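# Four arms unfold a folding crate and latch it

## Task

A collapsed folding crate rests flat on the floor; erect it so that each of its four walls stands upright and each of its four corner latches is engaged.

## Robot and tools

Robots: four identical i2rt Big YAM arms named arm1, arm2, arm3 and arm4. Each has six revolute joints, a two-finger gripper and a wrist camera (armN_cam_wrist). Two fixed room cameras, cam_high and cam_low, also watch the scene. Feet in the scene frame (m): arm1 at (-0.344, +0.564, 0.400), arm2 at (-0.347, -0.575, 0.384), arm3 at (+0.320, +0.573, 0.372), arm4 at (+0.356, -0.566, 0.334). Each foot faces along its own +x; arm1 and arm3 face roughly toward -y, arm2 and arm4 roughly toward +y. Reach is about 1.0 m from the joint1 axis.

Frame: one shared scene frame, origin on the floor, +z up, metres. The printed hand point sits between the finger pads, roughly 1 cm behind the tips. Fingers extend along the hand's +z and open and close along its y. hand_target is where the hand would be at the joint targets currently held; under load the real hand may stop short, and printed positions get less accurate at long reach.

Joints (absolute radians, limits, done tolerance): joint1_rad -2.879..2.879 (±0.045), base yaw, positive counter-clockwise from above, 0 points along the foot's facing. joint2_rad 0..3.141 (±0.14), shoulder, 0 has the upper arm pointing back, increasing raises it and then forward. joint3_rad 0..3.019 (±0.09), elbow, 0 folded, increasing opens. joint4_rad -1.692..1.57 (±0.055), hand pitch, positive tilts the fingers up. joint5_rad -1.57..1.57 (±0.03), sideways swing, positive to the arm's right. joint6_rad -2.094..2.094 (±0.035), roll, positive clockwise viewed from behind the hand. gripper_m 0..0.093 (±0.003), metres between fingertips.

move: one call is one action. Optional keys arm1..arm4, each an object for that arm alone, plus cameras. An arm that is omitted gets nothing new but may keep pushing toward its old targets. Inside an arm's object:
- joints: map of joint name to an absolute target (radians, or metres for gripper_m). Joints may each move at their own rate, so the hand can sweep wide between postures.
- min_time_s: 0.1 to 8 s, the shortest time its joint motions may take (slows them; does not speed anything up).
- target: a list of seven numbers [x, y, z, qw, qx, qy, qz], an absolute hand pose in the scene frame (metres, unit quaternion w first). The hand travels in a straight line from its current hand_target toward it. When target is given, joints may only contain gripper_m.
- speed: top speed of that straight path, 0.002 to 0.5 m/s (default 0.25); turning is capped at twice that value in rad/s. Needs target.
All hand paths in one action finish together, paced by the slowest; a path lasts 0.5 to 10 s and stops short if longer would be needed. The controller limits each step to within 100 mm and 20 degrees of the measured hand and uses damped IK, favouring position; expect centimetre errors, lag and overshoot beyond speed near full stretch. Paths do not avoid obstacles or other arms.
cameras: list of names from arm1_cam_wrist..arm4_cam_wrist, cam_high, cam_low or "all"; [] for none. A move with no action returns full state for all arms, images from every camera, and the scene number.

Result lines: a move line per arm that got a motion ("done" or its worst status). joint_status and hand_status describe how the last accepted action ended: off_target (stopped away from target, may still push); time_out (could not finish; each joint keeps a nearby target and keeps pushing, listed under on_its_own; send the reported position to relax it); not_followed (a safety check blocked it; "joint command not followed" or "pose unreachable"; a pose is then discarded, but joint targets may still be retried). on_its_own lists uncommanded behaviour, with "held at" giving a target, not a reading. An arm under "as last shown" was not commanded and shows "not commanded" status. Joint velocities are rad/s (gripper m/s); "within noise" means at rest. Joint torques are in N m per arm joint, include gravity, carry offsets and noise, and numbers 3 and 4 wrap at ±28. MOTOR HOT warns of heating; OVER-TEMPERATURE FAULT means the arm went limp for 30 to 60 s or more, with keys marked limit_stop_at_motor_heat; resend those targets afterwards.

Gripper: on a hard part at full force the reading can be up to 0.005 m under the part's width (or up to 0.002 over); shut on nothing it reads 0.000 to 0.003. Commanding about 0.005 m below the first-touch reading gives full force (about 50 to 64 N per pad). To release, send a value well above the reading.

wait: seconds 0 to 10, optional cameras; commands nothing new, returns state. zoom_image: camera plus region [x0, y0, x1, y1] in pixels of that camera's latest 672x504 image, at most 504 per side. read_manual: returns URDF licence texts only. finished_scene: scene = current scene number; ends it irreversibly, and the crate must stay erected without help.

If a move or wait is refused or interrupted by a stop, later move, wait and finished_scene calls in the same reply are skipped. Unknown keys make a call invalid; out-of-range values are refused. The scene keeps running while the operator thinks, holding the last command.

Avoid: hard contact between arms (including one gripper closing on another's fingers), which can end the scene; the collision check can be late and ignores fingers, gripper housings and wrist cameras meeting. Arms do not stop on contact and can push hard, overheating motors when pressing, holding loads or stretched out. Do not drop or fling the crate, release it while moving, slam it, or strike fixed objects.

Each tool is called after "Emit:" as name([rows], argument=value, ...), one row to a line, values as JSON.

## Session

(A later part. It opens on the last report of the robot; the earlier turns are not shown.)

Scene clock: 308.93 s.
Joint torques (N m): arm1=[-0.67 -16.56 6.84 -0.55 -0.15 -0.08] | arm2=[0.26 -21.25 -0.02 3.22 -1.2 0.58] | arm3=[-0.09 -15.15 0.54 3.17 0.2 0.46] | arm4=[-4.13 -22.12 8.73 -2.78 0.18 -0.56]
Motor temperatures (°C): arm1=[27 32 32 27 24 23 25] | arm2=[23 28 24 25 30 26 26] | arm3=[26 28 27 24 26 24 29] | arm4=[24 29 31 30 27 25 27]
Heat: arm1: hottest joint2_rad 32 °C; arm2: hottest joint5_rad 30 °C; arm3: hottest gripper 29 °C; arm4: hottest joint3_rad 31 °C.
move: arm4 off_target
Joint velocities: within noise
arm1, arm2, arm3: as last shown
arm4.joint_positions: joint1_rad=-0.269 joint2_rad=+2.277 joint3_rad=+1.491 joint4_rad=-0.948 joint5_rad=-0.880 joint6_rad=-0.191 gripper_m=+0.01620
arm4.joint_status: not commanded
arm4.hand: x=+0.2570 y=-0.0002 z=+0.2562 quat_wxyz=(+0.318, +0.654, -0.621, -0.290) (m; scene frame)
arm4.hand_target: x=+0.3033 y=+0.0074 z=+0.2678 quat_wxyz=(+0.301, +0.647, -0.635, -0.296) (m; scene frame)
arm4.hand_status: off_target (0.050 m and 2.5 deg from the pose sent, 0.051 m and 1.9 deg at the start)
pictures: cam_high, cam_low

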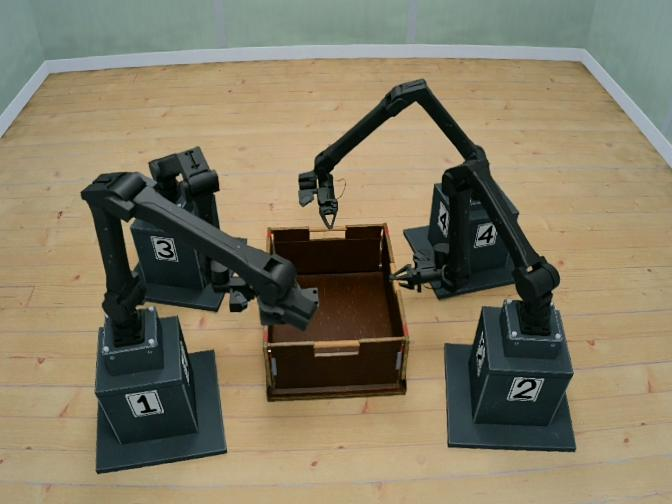

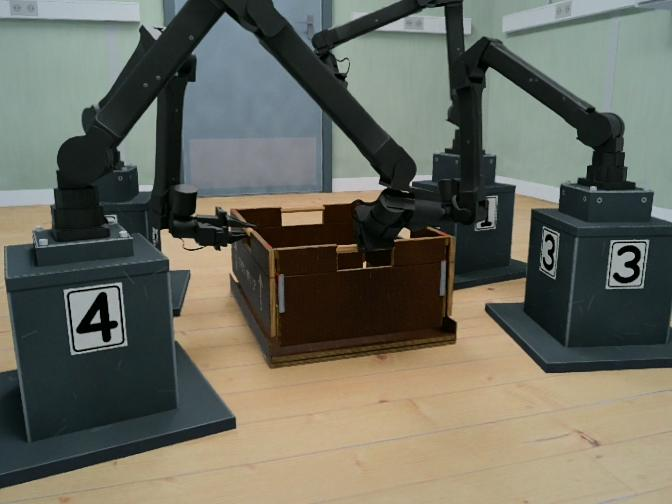

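Emit:
zoom_image(camera="cam_high", region=[255, 215, 305, 265])

Emit:
zoom_image(camera="cam_high", region=[365, 210, 415, 260])

Emit:
zoom_image(camera="cam_low", region=[430, 220, 470, 310])

Emit:
zoom_image(camera="cam_low", region=[250, 230, 300, 330])

Scaled by 10.080 from the camera's 672x504 image, which has a finer 960x720 frame.

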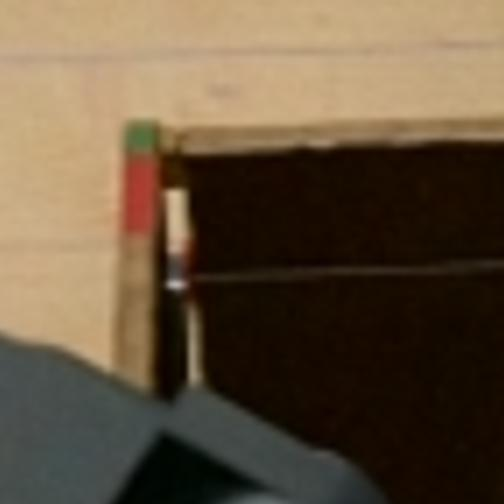

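Scaled by 10.080 from the camera's 672x504 image, which has a finer 960x720 frame.

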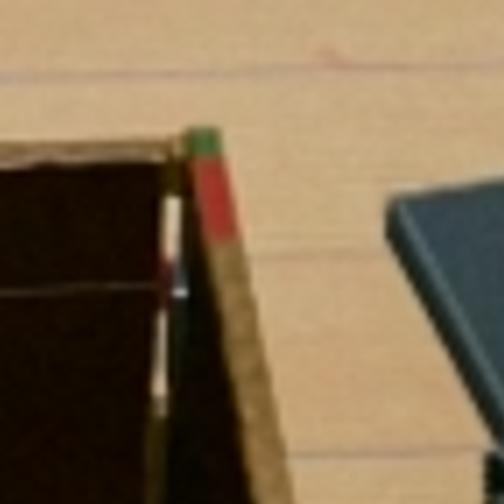

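Scaled by 5.600 from the camera's 672x504 image, which has a finer 960x720 frame.

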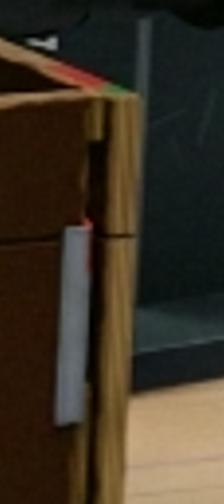

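Scaled by 5.040 from the camera's 672x504 image, which has a finer 960x720 frame.

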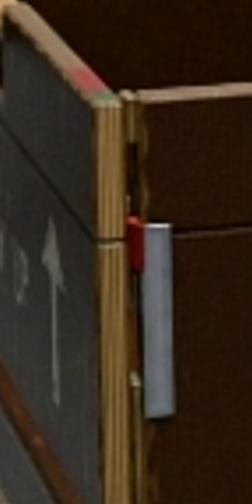

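Emit:
move(arm4={"target": [0.258, 0.002, 0.258, 0.3021, 0.6479, -0.6338, -0.2955], "speed": 0.05})

Emit:
move(arm4={"joints": {"gripper_m": 0.04}})

Emit:
move(arm4={"target": [0.34, 0.0, 0.335, 0.3021, 0.6479, -0.6338, -0.2955], "speed": 0.12}, cameras=["cam_low", "cam_high", "arm4_cam_wrist"])

Emit:
zoom_image(camera="cam_low", region=[210, 170, 480, 370])

Emit:
zoom_image(camera="cam_high", region=[250, 210, 420, 410])

Scene clock: 313.93 s.
Joint torques (N m): arm1=[-1.32 -15.91 6.76 -0.65 -0.18 -0.08] | arm2=[0.21 -21.25 -0.02 3.22 -1.2 0.58] | arm3=[0.5 -15.44 0.49 3.02 0.22 0.53] | arm4=[1.61 -22.01 6.09 0.08 0.04 0.19]
Motor temperatures (°C): arm1=[27 32 32 27 24 23 25] | arm2=[23 28 24 25 30 26 26] | arm3=[26 28 27 24 26 24 29] | arm4=[24 29 31 30 27 25 27]
Heat: arm1: hottest joint2_rad 32 °C; arm2: hottest joint5_rad 30 °C; arm3: hottest gripper 29 °C; arm4: hottest joint3_rad 31 °C.
move: arm4 done
Joint velocities: within noise
arm1, arm2, arm3: as last shown
arm4.joint_positions: joint1_rad=-0.268 joint2_rad=+2.265 joint3_rad=+1.461 joint4_rad=-0.891 joint5_rad=-0.886 joint6_rad=-0.148 gripper_m=+0.01620
arm4.joint_status: not commanded
arm4.hand: x=+0.2555 y=-0.0005 z=+0.2551 quat_wxyz=(+0.313, +0.647, -0.629, -0.297) (m; scene frame)
arm4.hand_target: x=+0.2585 y=+0.0000 z=+0.2581 quat_wxyz=(+0.305, +0.646, -0.635, -0.293) (m; scene frame)
arm4.hand_status: done (0.005 m and 1.4 deg from the pose sent, 0.003 m and 2.5 deg at the start)
pictures: none

Scene clock: 314.60 s.
Joint torques (N m): arm1=[-1.67 -16.62 6.91 -0.39 -0.18 -0.1] | arm2=[0.21 -21.19 -0.02 3.21 -1.2 0.58] | arm3=[0.5 -15.5 0.46 2.95 0.22 0.45] | arm4=[1.67 -20.78 6.22 0.12 -0.44 0.19]
Motor temperatures (°C): arm1=[27 32 32 27 24 23 25] | arm2=[23 28 24 25 30 26 26] | arm3=[26 28 27 24 26 24 29] | arm4=[24 29 31 30 27 25 27]
Heat: arm1: hottest joint2_rad 32 °C; arm2: hottest joint5_rad 30 °C; arm3: hottest gripper 29 °C; arm4: hottest joint3_rad 31 °C.
move: arm4 done
Joint velocities: within noise
arm1.joint_positions: joint1_rad=-0.604 joint2_rad=+1.694 joint3_rad=+1.302 joint4_rad=-1.520 joint5_rad=-0.627 joint6_rad=-0.546 gripper_m=+0.03997
arm1.joint_status: not commanded
arm1.hand: x=-0.4201 y=+0.1430 z=+0.5527 quat_wxyz=(-0.242, -0.659, -0.670, -0.241) (m; scene frame)
arm1.hand_target: x=-0.4213 y=+0.1472 z=+0.5514 quat_wxyz=(-0.241, -0.657, -0.672, -0.245) (m; scene frame)
arm1.hand_status: not commanded
arm2, arm3: as last shown
arm4.joint_positions: joint1_rad=-0.277 joint2_rad=+2.254 joint3_rad=+1.461 joint4_rad=-0.891 joint5_rad=-0.863 joint6_rad=-0.148 gripper_m=+0.03992
arm4.joint_status: all done
arm4.hand: x=+0.2634 y=+0.0021 z=+0.2578 quat_wxyz=(+0.302, +0.650, -0.633, -0.294) (m; scene frame)
arm4.hand_target: x=+0.2646 y=+0.0006 z=+0.2567 quat_wxyz=(+0.301, +0.645, -0.639, -0.291) (m; scene frame)
arm4.hand_status: not commanded
pictures: none

Scene clock: 316.40 s.
Joint torques (N m): arm1=[-1.26 -17.08 6.78 -0.65 -0.15 -0.1] | arm2=[0.21 -21.3 -0.03 3.21 -1.2 0.58] | arm3=[0.03 -14.97 0.44 3.19 0.22 0.5] | arm4=[1.26 -20.25 10.8 -1.01 -0.43 -0.23]
Motor temperatures (°C): arm1=[27 32 32 27 24 23 25] | arm2=[23 28 24 25 30 26 26] | arm3=[26 28 27 24 26 24 29] | arm4=[24 29 31 30 27 25 27]
Heat: arm1: hottest joint2_rad 32 °C; arm2: hottest joint5_rad 30 °C; arm3: hottest gripper 29 °C; arm4: hottest joint3_rad 31 °C.
move: arm4 off_target
Joint velocities: within noise
arm1, arm2, arm3: as last shown
arm4.joint_positions: joint1_rad=-0.404 joint2_rad=+2.162 joint3_rad=+1.503 joint4_rad=-1.192 joint5_rad=-0.849 joint6_rad=-0.321 gripper_m=+0.03995
arm4.joint_status: not commanded
arm4.hand: x=+0.3336 y=-0.0123 z=+0.3261 quat_wxyz=(+0.315, +0.638, -0.640, -0.289) (m; scene frame)
arm4.hand_target: x=+0.3390 y=+0.0016 z=+0.3355 quat_wxyz=(+0.300, +0.649, -0.632, -0.298) (m; scene frame)
arm4.hand_status: off_target (0.016 m and 2.1 deg from the pose sent, 0.109 m and 0.3 deg at the start)
pictures: arm4_cam_wrist, cam_high, cam_low

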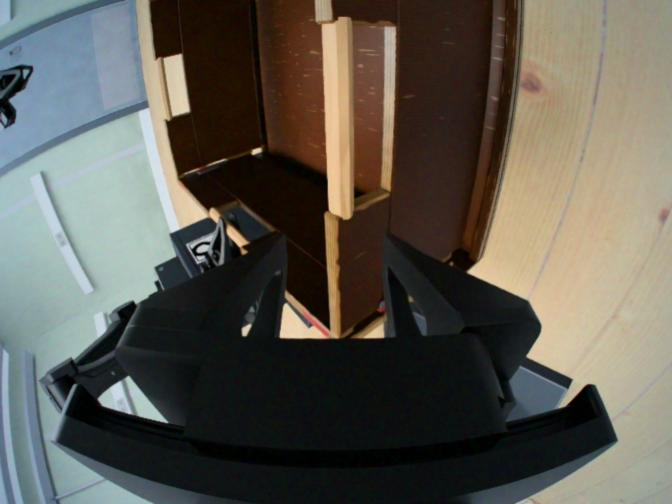

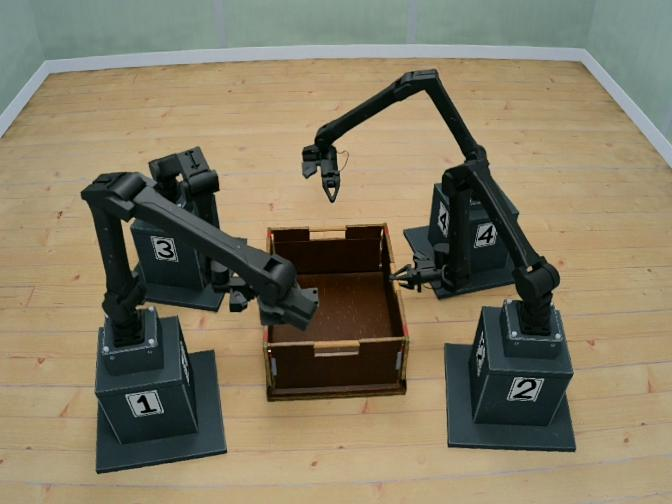

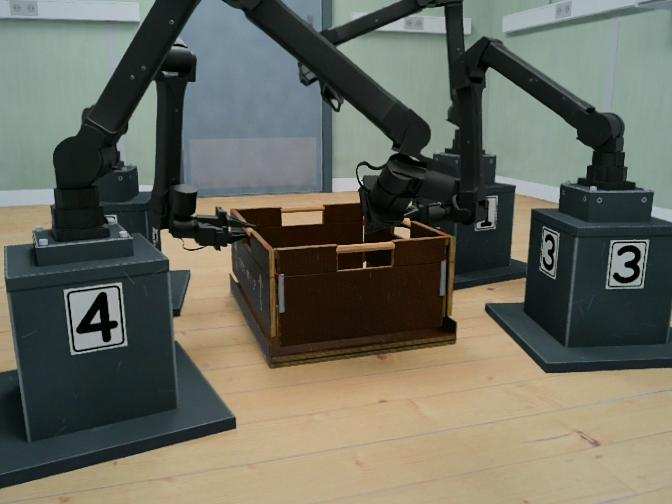

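Scaled by 1.867 from the camera's 672x504 image, which has a finer 960x720 frame.

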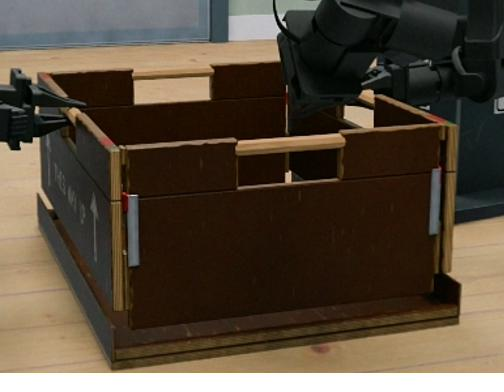

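Scaled by 2.520 from the camera's 672x504 image, which has a finer 960x720 frame.

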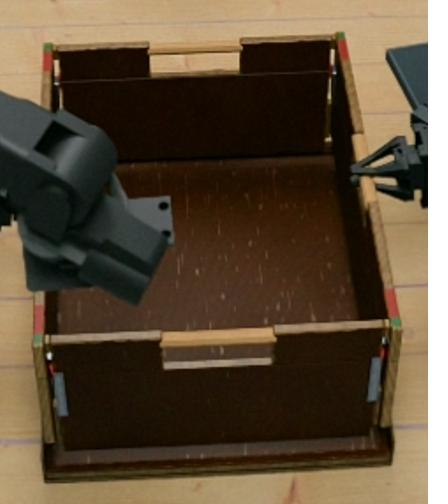

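Emit:
move(arm2={"target": [-0.022, -0.205, 0.247, 0.018, 0.010, -0.742, -0.670], "speed": 0.05}, arm3={"target": [-0.036, 0.179, 0.257, -0.692, -0.722, -0.016, -0.006], "speed": 0.05})

Emit:
move(arm2={"joints": {"gripper_m": 0.04}})

Emit:
move(arm3={"joints": {"gripper_m": 0.04}}, cameras=["cam_low", "cam_high", "arm2_cam_wrist", "arm3_cam_wrist"])

Emit:
zoom_image(camera="cam_low", region=[210, 170, 480, 370])

Emit:
zoom_image(camera="cam_high", region=[250, 210, 420, 410])

Scene clock: 320.90 s.
Joint torques (N m): arm1=[-0.73 -16.56 6.65 -0.47 -0.15 -0.11] | arm2=[-0.21 -16.73 0.98 2.11 -0.7 0.17] | arm3=[-0.62 -15.5 0.44 2.43 0.05 0.19] | arm4=[1.44 -20.19 10.8 -1.06 -0.43 -0.21]
Motor temperatures (°C): arm1=[27 32 32 27 24 23 25] | arm2=[23 28 24 25 30 26 26] | arm3=[26 28 27 24 26 24 29] | arm4=[24 29 31 30 27 25 27]
Heat: arm1: hottest joint2_rad 32 °C; arm2: hottest joint5_rad 30 °C; arm3: hottest gripper 29 °C; arm4: hottest joint3_rad 31 °C.
move: arm2 done; arm3 done
Joint velocities: within noise
arm1: as last shown
arm2.joint_positions: joint1_rad=-0.896 joint2_rad=+2.588 joint3_rad=+0.831 joint4_rad=+1.512 joint5_rad=-1.050 joint6_rad=+1.372 gripper_m=+0.01728
arm2.joint_status: not commanded
arm2.hand: x=-0.0249 y=-0.2076 z=+0.2416 quat_wxyz=(+0.015, +0.006, -0.749, -0.663) (m; scene frame)
arm2.hand_target: x=-0.0221 y=-0.2054 z=+0.2469 quat_wxyz=(+0.018, +0.009, -0.743, -0.669) (m; scene frame)
arm2.hand_status: done (0.007 m and 1.2 deg from the pose sent, 0.006 m and 1.6 deg at the start)
arm3.joint_positions: joint1_rad=-0.807 joint2_rad=+2.558 joint3_rad=+0.920 joint4_rad=+1.537 joint5_rad=-1.049 joint6_rad=+1.457 gripper_m=+0.01560
arm3.joint_status: not commanded
arm3.hand: x=-0.0357 y=+0.1795 z=+0.2555 quat_wxyz=(-0.689, -0.724, -0.019, -0.002) (m; scene frame)
arm3.hand_target: x=-0.0364 y=+0.1791 z=+0.2569 quat_wxyz=(-0.691, -0.722, -0.015, -0.005) (m; scene frame)
arm3.hand_status: done (0.002 m and 0.7 deg from the pose sent, 0.001 m and 0.8 deg at the start)
arm4.joint_positions: joint1_rad=-0.406 joint2_rad=+2.162 joint3_rad=+1.503 joint4_rad=-1.192 joint5_rad=-0.849 joint6_rad=-0.323 gripper_m=+0.03995
arm4.joint_status: not commanded
arm4.hand: x=+0.3345 y=-0.0122 z=+0.3261 quat_wxyz=(+0.315, +0.638, -0.640, -0.289) (m; scene frame)
arm4.hand_target: x=+0.3398 y=+0.0016 z=+0.3355 quat_wxyz=(+0.300, +0.649, -0.632, -0.299) (m; scene frame)
arm4.hand_status: not commanded
pictures: none

Scene clock: 321.57 s.
Joint torques (N m): arm1=[-0.44 -16.91 6.76 -0.35 -0.16 -0.12] | arm2=[-0.44 -16.97 0.7 2.1 -0.25 -0.01] | arm3=[-0.67 -14.97 0.31 2.43 0.09 0.17] | arm4=[1.44 -20.19 10.8 -1.06 -0.43 -0.21]
Motor temperatures (°C): arm1=[27 32 32 27 24 23 25] | arm2=[23 28 24 25 30 26 26] | arm3=[26 28 27 24 26 24 29] | arm4=[24 29 31 30 27 25 27]
Heat: arm1: hottest joint2_rad 32 °C; arm2: hottest joint5_rad 30 °C; arm3: hottest gripper 29 °C; arm4: hottest joint3_rad 31 °C.
move: arm2 done
Joint velocities: within noise
arm1, arm3, arm4: as last shown
arm2.joint_positions: joint1_rad=-0.890 joint2_rad=+2.588 joint3_rad=+0.844 joint4_rad=+1.512 joint5_rad=-1.061 joint6_rad=+1.397 gripper_m=+0.03986
arm2.joint_status: all done
arm2.hand: x=-0.0241 y=-0.2027 z=+0.2432 quat_wxyz=(+0.025, +0.007, -0.746, -0.666) (m; scene frame)
arm2.hand_target: x=-0.0217 y=-0.2018 z=+0.2476 quat_wxyz=(+0.021, +0.011, -0.741, -0.671) (m; scene frame)
arm2.hand_status: not commanded
pictures: none

Scene clock: 322.17 s.
Joint torques (N m): arm1=[-0.32 -17.08 6.82 -0.42 -0.13 -0.1] | arm2=[0.03 -16.91 0.66 2.1 -0.22 -0.02] | arm3=[-0.5 -15.15 0.44 2.58 0.07 0.05] | arm4=[1.44 -20.25 10.8 -1.06 -0.43 -0.21]
Motor temperatures (°C): arm1=[27 32 32 27 24 23 25] | arm2=[23 28 24 25 30 26 26] | arm3=[26 28 27 24 26 24 29] | arm4=[24 29 31 30 27 25 27]
Heat: arm1: hottest joint2_rad 32 °C; arm2: hottest joint5_rad 30 °C; arm3: hottest gripper 29 °C; arm4: hottest joint3_rad 31 °C.
move: arm3 done
Joint velocities: within noise
arm1, arm4: as last shown
arm2.joint_positions: joint1_rad=-0.887 joint2_rad=+2.588 joint3_rad=+0.843 joint4_rad=+1.512 joint5_rad=-1.062 joint6_rad=+1.398 gripper_m=+0.03989
arm2.joint_status: not commanded
arm2.hand: x=-0.0261 y=-0.2020 z=+0.2431 quat_wxyz=(+0.027, +0.007, -0.746, -0.666) (m; scene frame)
arm2.hand_target: x=-0.0235 y=-0.2011 z=+0.2474 quat_wxyz=(+0.023, +0.011, -0.742, -0.670) (m; scene frame)
arm2.hand_status: not commanded
arm3.joint_positions: joint1_rad=-0.810 joint2_rad=+2.558 joint3_rad=+0.921 joint4_rad=+1.537 joint5_rad=-1.044 joint6_rad=+1.475 gripper_m=+0.03982
arm3.joint_status: all done
arm3.hand: x=-0.0382 y=+0.1802 z=+0.2557 quat_wxyz=(-0.689, -0.724, -0.010, -0.005) (m; scene frame)
arm3.hand_target: x=-0.0388 y=+0.1798 z=+0.2570 quat_wxyz=(-0.692, -0.722, -0.010, -0.005) (m; scene frame)
arm3.hand_status: not commanded
pictures: arm2_cam_wrist, arm3_cam_wrist, cam_high, cam_low

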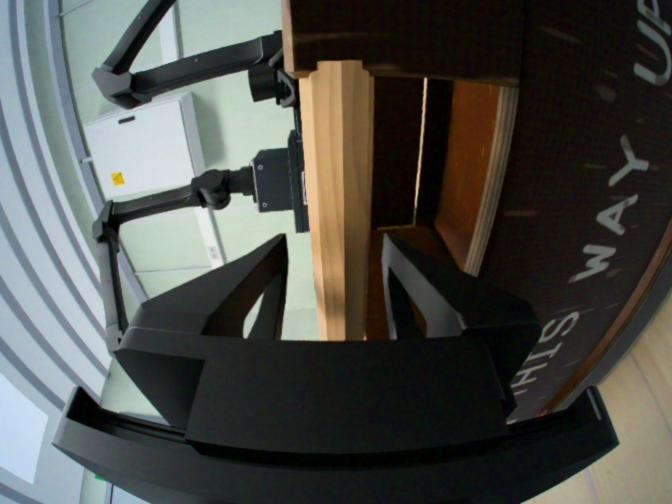

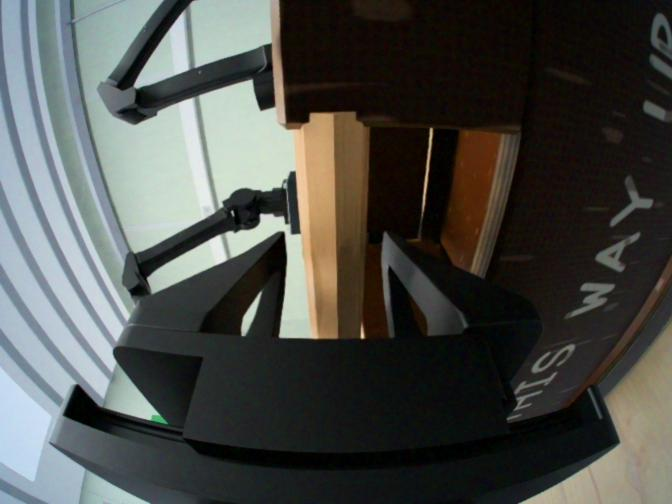

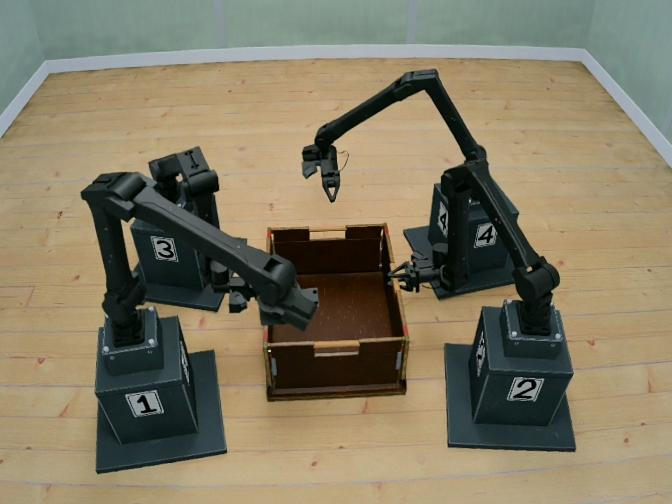

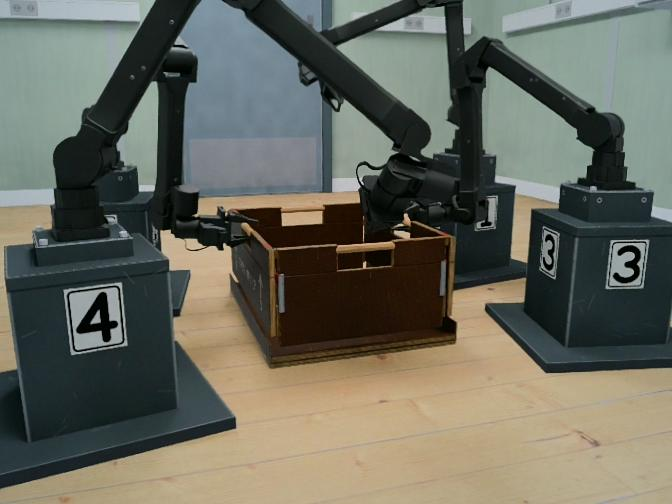

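Scaled by 1.867 from the camera's 672x504 image, which has a finer 960x720 frame.

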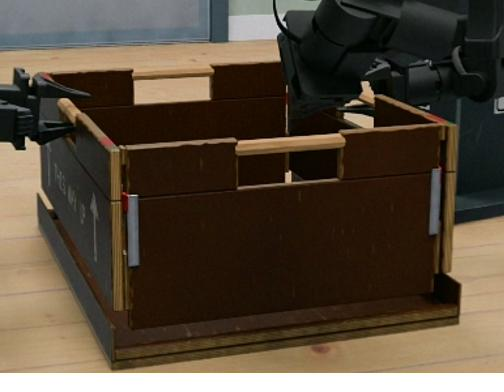

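Scaled by 2.520 from the camera's 672x504 image, which has a finer 960x720 frame.

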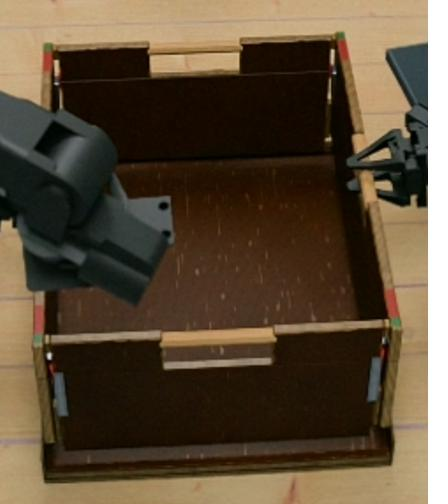

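Emit:
move(arm2={"target": [-0.02, -0.275, 0.25, 0.018, 0.010, -0.742, -0.670], "speed": 0.1}, arm3={"target": [-0.035, 0.25, 0.26, -0.692, -0.722, -0.016, -0.006], "speed": 0.1}, cameras=["cam_low", "cam_high"])

Emit:
zoom_image(camera="cam_low", region=[210, 170, 480, 370])

Emit:
zoom_image(camera="cam_high", region=[250, 210, 420, 410])

Scene clock: 325.37 s.
Joint torques (N m): arm1=[-0.91 -16.79 6.84 -0.51 -0.16 -0.09] | arm2=[-1.08 -17.03 -0.66 0.9 -0.3 -0.29] | arm3=[-1.26 -15.91 -0.96 2.8 -0.12 -0.12] | arm4=[1.44 -20.19 10.8 -1.05 -0.43 -0.21]
Motor temperatures (°C): arm1=[27 32 32 27 24 23 25] | arm2=[23 28 24 25 30 26 26] | arm3=[26 28 27 24 26 24 29] | arm4=[24 30 32 30 27 25 27]
Heat: arm1: hottest joint2_rad 32 °C; arm2: hottest joint5_rad 30 °C; arm3: hottest gripper 29 °C; arm4: hottest joint3_rad 32 °C.
move: arm2 done; arm3 done
Joint velocities: within noise
arm1, arm4: as last shown
arm2.joint_positions: joint1_rad=-1.069 joint2_rad=+2.588 joint3_rad=+0.775 joint4_rad=+1.515 joint5_rad=-1.227 joint6_rad=+1.308 gripper_m=+0.03989
arm2.joint_status: not commanded
arm2.hand: x=-0.0172 y=-0.2742 z=+0.2462 quat_wxyz=(+0.018, +0.006, -0.741, -0.671) (m; scene frame)
arm2.hand_target: x=-0.0165 y=-0.2756 z=+0.2503 quat_wxyz=(+0.015, +0.009, -0.741, -0.671) (m; scene frame)
arm2.hand_status: done (0.005 m and 0.4 deg from the pose sent, 0.074 m and 1.3 deg at the start)
arm3.joint_positions: joint1_rad=-0.952 joint2_rad=+2.558 joint3_rad=+0.845 joint4_rad=+1.560 joint5_rad=-1.201 joint6_rad=+1.438 gripper_m=+0.03990
arm3.joint_status: not commanded
arm3.hand: x=-0.0358 y=+0.2457 z=+0.2539 quat_wxyz=(-0.687, -0.726, -0.009, -0.017) (m; scene frame)
arm3.hand_target: x=-0.0387 y=+0.2486 z=+0.2613 quat_wxyz=(-0.691, -0.723, -0.018, -0.003) (m; scene frame)
arm3.hand_status: done (0.008 m and 1.7 deg from the pose sent, 0.070 m and 0.8 deg at the start; a joint's target at an end of its range on 39 of 49 steps)
pictures: cam_high, cam_low

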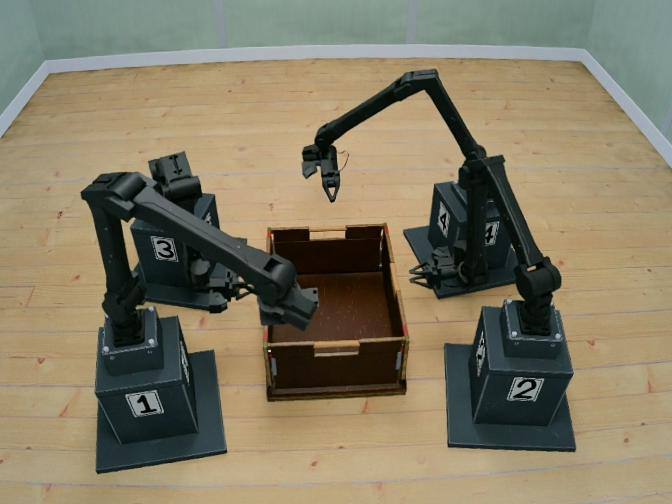

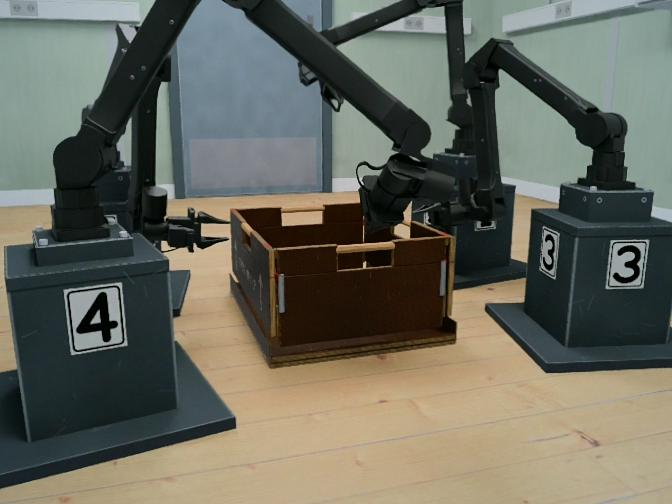

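Scaled by 1.867 from the camera's 672x504 image, which has a finer 960x720 frame.

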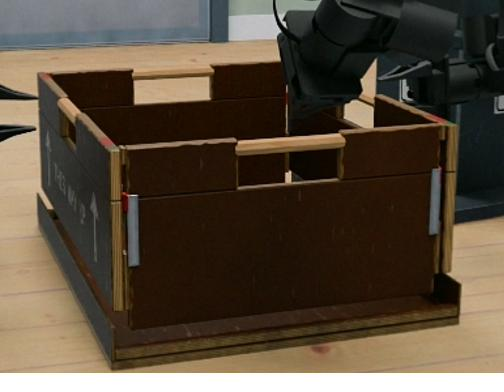

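Scaled by 2.520 from the camera's 672x504 image, which has a finer 960x720 frame.

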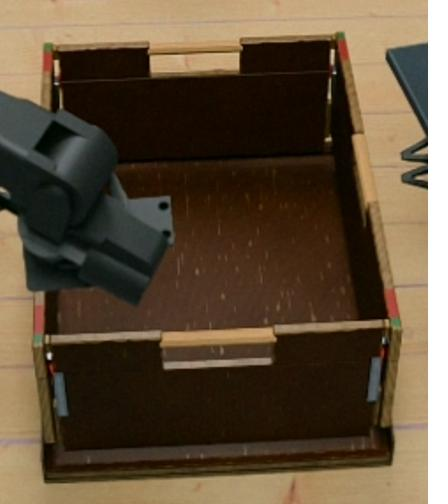

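Emit:
move(cameras=["all"])

Scene clock: 328.10 s.
Joint torques (N m): arm1=[-0.32 -16.56 6.74 -0.64 -0.21 -0.05] | arm2=[-0.5 -17.03 -0.68 1.01 -0.3 -0.25] | arm3=[-1.26 -15.33 -1.02 2.76 -0.11 -0.16] | arm4=[1.44 -20.25 10.8 -1.06 -0.43 -0.21]
Motor temperatures (°C): arm1=[27 32 32 27 24 23 25] | arm2=[23 28 24 25 30 26 26] | arm3=[26 28 27 24 26 24 29] | arm4=[24 30 32 30 27 25 27]
Heat: arm1: hottest joint2_rad 32 °C; arm2: hottest joint5_rad 30 °C; arm3: hottest gripper 29 °C; arm4: hottest joint3_rad 32 °C.
Joint velocities: within noise
arm1.joint_positions: joint1_rad=-0.604 joint2_rad=+1.694 joint3_rad=+1.302 joint4_rad=-1.520 joint5_rad=-0.627 joint6_rad=-0.546 gripper_m=+0.03997
arm1.joint_status: not commanded
arm1.hand: x=-0.4201 y=+0.1430 z=+0.5527 quat_wxyz=(-0.242, -0.659, -0.670, -0.241) (m; scene frame)
arm1.hand_target: x=-0.4213 y=+0.1472 z=+0.5514 quat_wxyz=(-0.241, -0.657, -0.672, -0.245) (m; scene frame)
arm1.hand_status: not commanded
arm2.joint_positions: joint1_rad=-1.069 joint2_rad=+2.588 joint3_rad=+0.775 joint4_rad=+1.515 joint5_rad=-1.227 joint6_rad=+1.306 gripper_m=+0.03989
arm2.joint_status: not commanded
arm2.hand: x=-0.0172 y=-0.2742 z=+0.2462 quat_wxyz=(+0.017, +0.007, -0.741, -0.671) (m; scene frame)
arm2.hand_target: x=-0.0165 y=-0.2756 z=+0.2504 quat_wxyz=(+0.015, +0.009, -0.741, -0.671) (m; scene frame)
arm2.hand_status: done (0.005 m and 0.4 deg from the pose sent, 0.074 m and 1.3 deg at the start)
arm3.joint_positions: joint1_rad=-0.952 joint2_rad=+2.558 joint3_rad=+0.841 joint4_rad=+1.560 joint5_rad=-1.201 joint6_rad=+1.438 gripper_m=+0.03990
arm3.joint_status: not commanded
arm3.hand: x=-0.0346 y=+0.2462 z=+0.2536 quat_wxyz=(-0.687, -0.727, -0.008, -0.018) (m; scene frame)
arm3.hand_target: x=-0.0376 y=+0.2491 z=+0.2610 quat_wxyz=(-0.690, -0.723, -0.017, -0.005) (m; scene frame)
arm3.hand_status: done (0.007 m and 1.9 deg from the pose sent, 0.070 m and 0.8 deg at the start; a joint's target at an end of its range on 39 of 49 steps)
arm4.joint_positions: joint1_rad=-0.406 joint2_rad=+2.162 joint3_rad=+1.503 joint4_rad=-1.192 joint5_rad=-0.849 joint6_rad=-0.323 gripper_m=+0.03995
arm4.joint_status: not commanded
arm4.hand: x=+0.3345 y=-0.0122 z=+0.3261 quat_wxyz=(+0.315, +0.638, -0.640, -0.289) (m; scene frame)
arm4.hand_target: x=+0.3398 y=+0.0016 z=+0.3355 quat_wxyz=(+0.300, +0.649, -0.632, -0.299) (m; scene frame)
arm4.hand_status: not commanded
pictures: arm1_cam_wrist, arm2_cam_wrist, arm3_cam_wrist, arm4_cam_wrist, cam_high, cam_low

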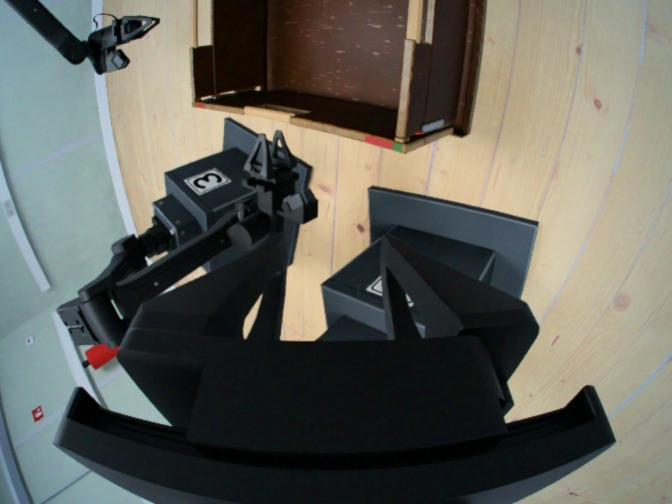

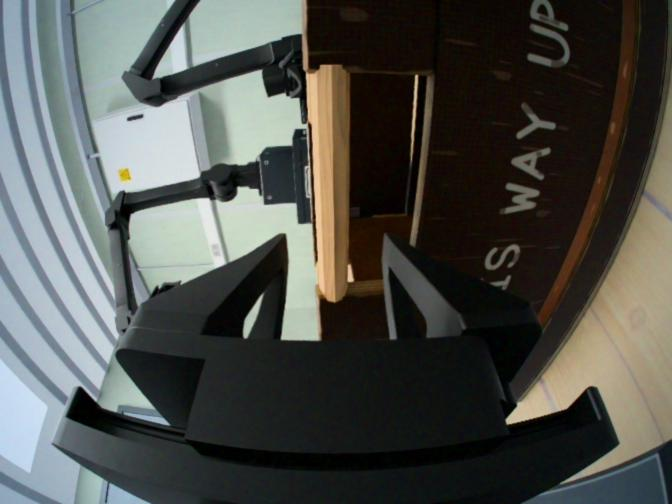

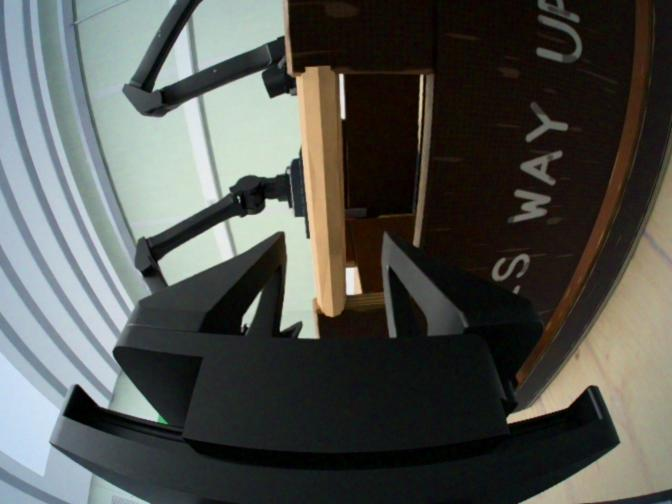

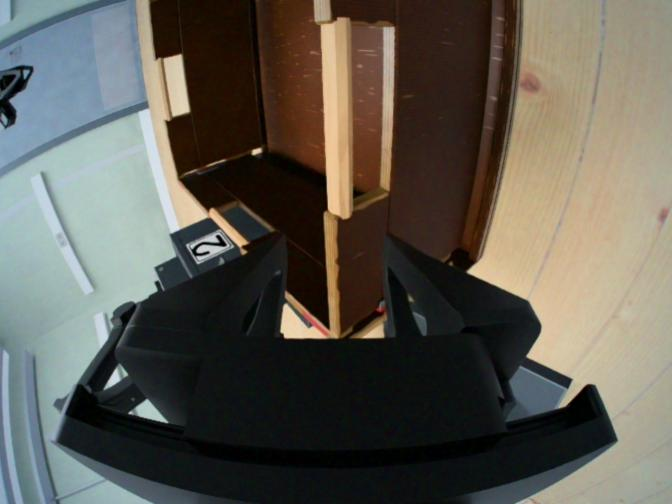

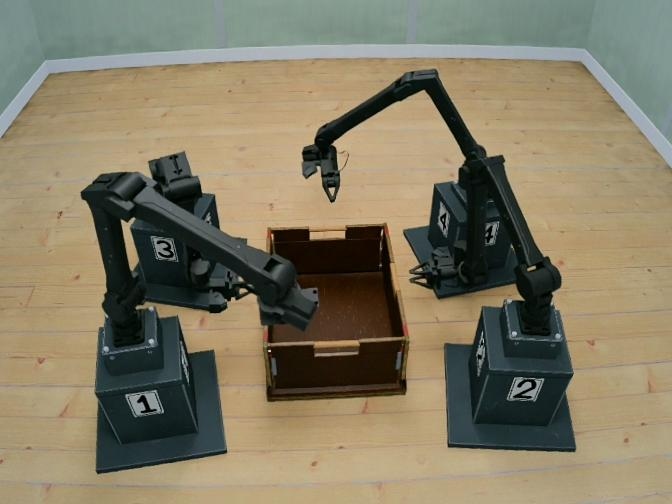

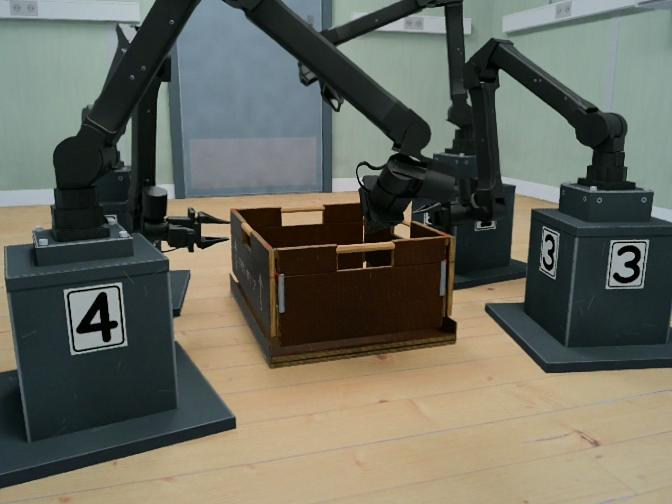

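Emit:
zoom_image(camera="arm1_cam_wrist", region=[350, 60, 480, 160])

Emit:
zoom_image(camera="arm1_cam_wrist", region=[170, 30, 320, 140])

Emit:
zoom_image(camera="arm4_cam_wrist", region=[290, 220, 500, 350])

Emit:
zoom_image(camera="arm4_cam_wrist", region=[160, 130, 310, 250])

Emit:
zoom_image(camera="arm2_cam_wrist", region=[300, 180, 420, 280])

Emit:
zoom_image(camera="cam_high", region=[255, 320, 305, 400])

Emit:
zoom_image(camera="cam_high", region=[375, 310, 425, 390])

Emit:
zoom_image(camera="cam_high", region=[365, 210, 415, 260])

Scaled by 3.877 from the camera's 672x504 image, which has a finer 960x720 frame.

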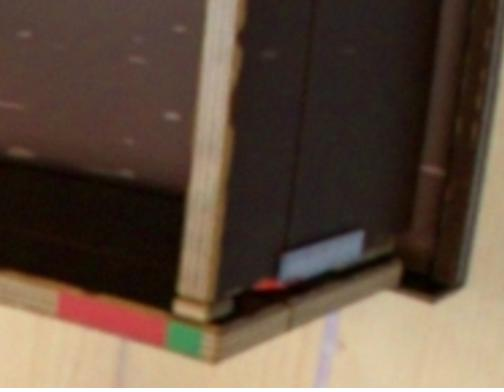

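Scaled by 3.360 from the camera's 672x504 image, which has a finer 960x720 frame.

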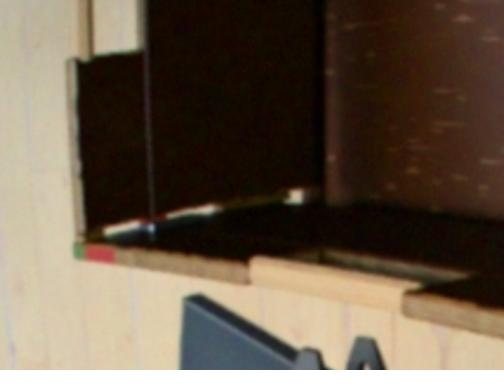

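Scaled by 2.400 from the camera's 672x504 image, which has a finer 960x720 frame.

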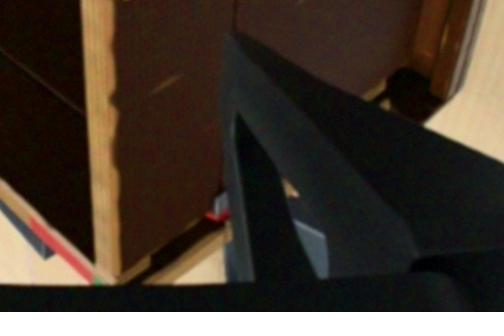

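Scaled by 3.360 from the camera's 672x504 image, which has a finer 960x720 frame.

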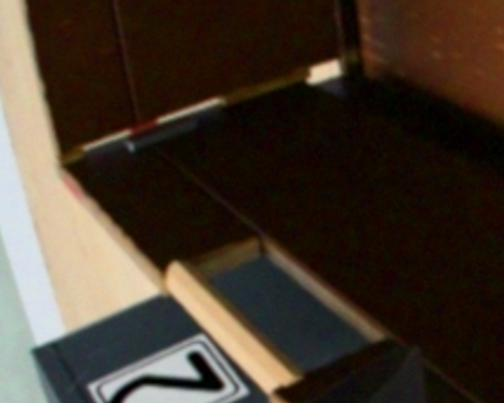

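Scaled by 4.200 from the camera's 672x504 image, which has a finer 960x720 frame.

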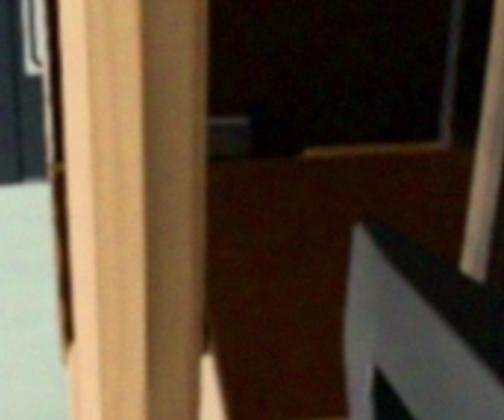

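Scaled by 6.300 from the camera's 672x504 image, which has a finer 960x720 frame.

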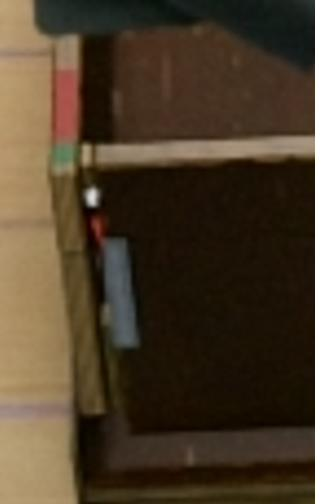

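Scaled by 6.300 from the camera's 672x504 image, which has a finer 960x720 frame.

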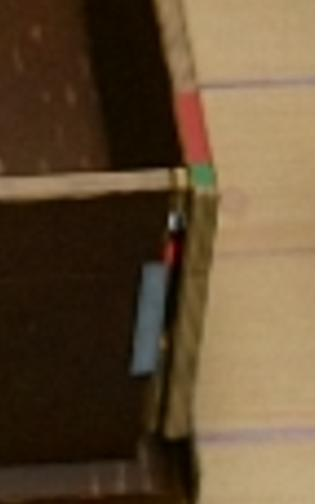

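Scaled by 10.080 from the camera's 672x504 image, which has a finer 960x720 frame.

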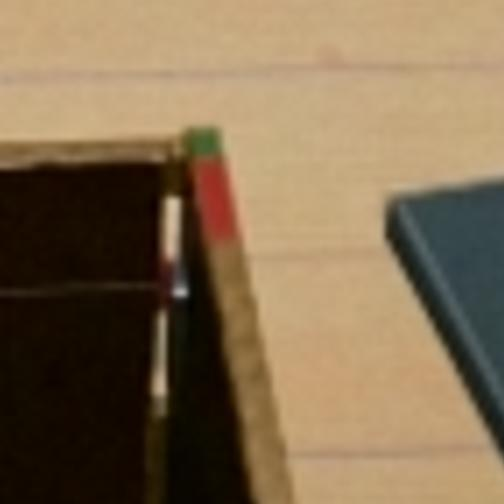

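Emit:
move(arm4={"target": [0.264, 0.002, 0.260, 0.3021, 0.6479, -0.6338, -0.2955], "speed": 0.1}, arm1={"target": [-0.375, -0.008, 0.34, 0.2391, 0.6572, 0.6718, 0.2445], "speed": 0.25})

Emit:
move(arm4={"target": [0.230, 0.002, 0.256, 0.3021, 0.6479, -0.6338, -0.2955], "speed": 0.04}, arm1={"target": [-0.305, -0.008, 0.254, 0.2391, 0.6572, 0.6718, 0.2445], "speed": 0.1}, cameras=["cam_high", "arm4_cam_wrist"])

Emit:
zoom_image(camera="cam_high", region=[250, 210, 420, 410])

Scene clock: 335.30 s.
Joint torques (N m): arm1=[0.15 -22.95 9.11 0.29 -0.43 0.16] | arm2=[-0.44 -17.03 -0.68 1.01 -0.31 -0.25] | arm3=[-1.2 -15.74 -1.03 2.67 -0.15 -0.17] | arm4=[2.43 -18.49 6.52 0.17 -0.68 0.19]
Motor temperatures (°C): arm1=[27 31 32 27 24 23 25] | arm2=[23 29 24 25 29 26 26] | arm3=[26 28 27 24 26 24 29] | arm4=[24 30 32 30 27 25 27]
Heat: arm1: hottest joint3_rad 32 °C; arm2: hottest joint2_rad 29 °C; arm3: hottest gripper 29 °C; arm4: hottest joint3_rad 32 °C.
move: arm1 off_target; arm4 off_target
Joint velocities: within noise
arm1.joint_positions: joint1_rad=-0.434 joint2_rad=+2.235 joint3_rad=+1.513 joint4_rad=-1.108 joint5_rad=-0.670 joint6_rad=-0.354 gripper_m=+0.03997
arm1.joint_status: not commanded
arm1.hand: x=-0.3736 y=+0.0129 z=+0.3341 quat_wxyz=(-0.232, -0.658, -0.669, -0.256) (m; scene frame)
arm1.hand_target: x=-0.3742 y=-0.0050 z=+0.3391 quat_wxyz=(-0.239, -0.658, -0.671, -0.244) (m; scene frame)
arm1.hand_status: off_target (0.022 m and 1.6 deg from the pose sent, 0.265 m and 0.6 deg at the start)
arm2, arm3: as last shown
arm4.joint_positions: joint1_rad=-0.282 joint2_rad=+2.222 joint3_rad=+1.465 joint4_rad=-0.908 joint5_rad=-0.863 joint6_rad=-0.165 gripper_m=+0.03995
arm4.joint_status: not commanded
arm4.hand: x=+0.2664 y=+0.0071 z=+0.2764 quat_wxyz=(+0.292, +0.657, -0.626, -0.302) (m; scene frame)
arm4.hand_target: x=+0.2631 y=-0.0003 z=+0.2606 quat_wxyz=(+0.305, +0.647, -0.635, -0.292) (m; scene frame)
arm4.hand_status: off_target (0.017 m and 1.9 deg from the pose sent, 0.098 m and 2.1 deg at the start)
pictures: none

Scene clock: 337.20 s.
Joint torques (N m): arm1=[0.44 -22.24 5.37 0.85 -0.43 0.21] | arm2=[-0.44 -16.97 -0.68 1.02 -0.31 -0.25] | arm3=[-1.26 -15.56 -1.06 2.54 -0.11 -0.17] | arm4=[3.96 -18.96 6.28 0.47 -0.7 0.2]
Motor temperatures (°C): arm1=[27 31 32 27 24 23 25] | arm2=[23 29 24 25 29 26 26] | arm3=[26 28 27 24 26 24 29] | arm4=[24 30 32 30 27 25 27]
Heat: arm1: hottest joint3_rad 32 °C; arm2: hottest joint2_rad 29 °C; arm3: hottest gripper 29 °C; arm4: hottest joint3_rad 32 °C.
move: arm1 done; arm4 off_target
Joint velocities: within noise
arm1.joint_positions: joint1_rad=-0.317 joint2_rad=+2.350 joint3_rad=+1.503 joint4_rad=-0.854 joint5_rad=-0.688 joint6_rad=-0.208 gripper_m=+0.03997
arm1.joint_status: not commanded
arm1.hand: x=-0.3100 y=-0.0081 z=+0.2623 quat_wxyz=(-0.239, -0.655, -0.675, -0.241) (m; scene frame)
arm1.hand_target: x=-0.3050 y=-0.0049 z=+0.2545 quat_wxyz=(-0.236, -0.658, -0.671, -0.247) (m; scene frame)
arm1.hand_status: done (0.010 m and 0.7 deg from the pose sent, 0.107 m and 1.6 deg at the start)
arm2, arm3: as last shown
arm4.joint_positions: joint1_rad=-0.251 joint2_rad=+2.222 joint3_rad=+1.443 joint4_rad=-0.816 joint5_rad=-0.866 joint6_rad=-0.073 gripper_m=+0.03997
arm4.joint_status: not commanded
arm4.hand: x=+0.2488 y=+0.0116 z=+0.2701 quat_wxyz=(+0.287, +0.648, -0.636, -0.306) (m; scene frame)
arm4.hand_target: x=+0.2320 y=+0.0019 z=+0.2565 quat_wxyz=(+0.301, +0.647, -0.635, -0.295) (m; scene frame)
arm4.hand_status: off_target (0.025 m and 2.1 deg from the pose sent, 0.042 m and 1.9 deg at the start)
pictures: arm4_cam_wrist, cam_high

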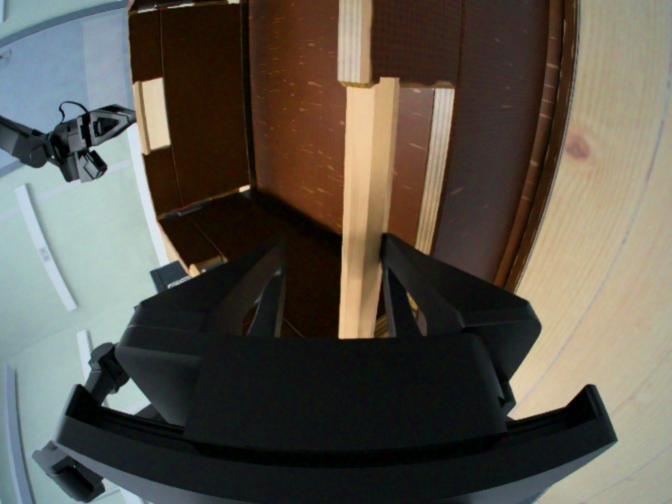

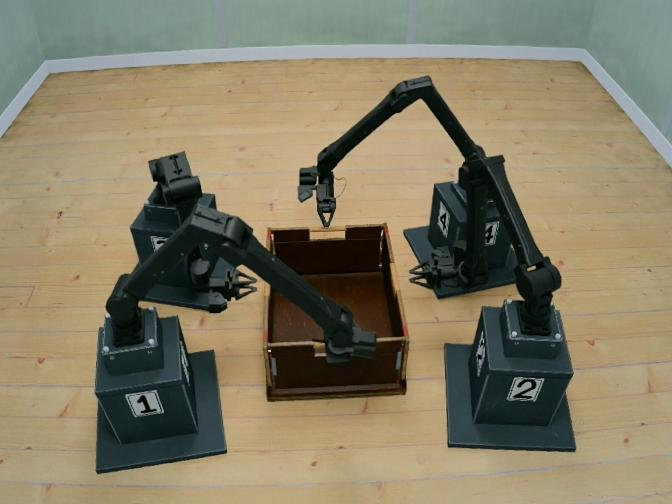

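Scaled by 2.520 from the camera's 672x504 image, which has a finer 960x720 frame.

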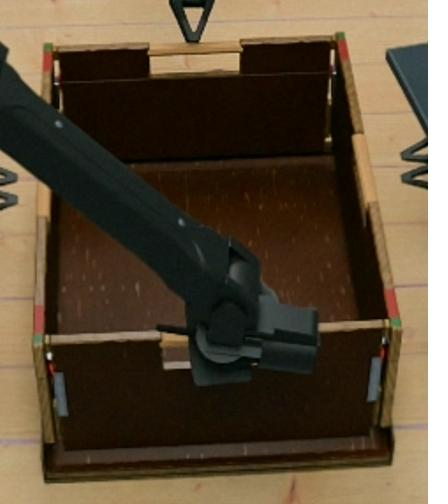

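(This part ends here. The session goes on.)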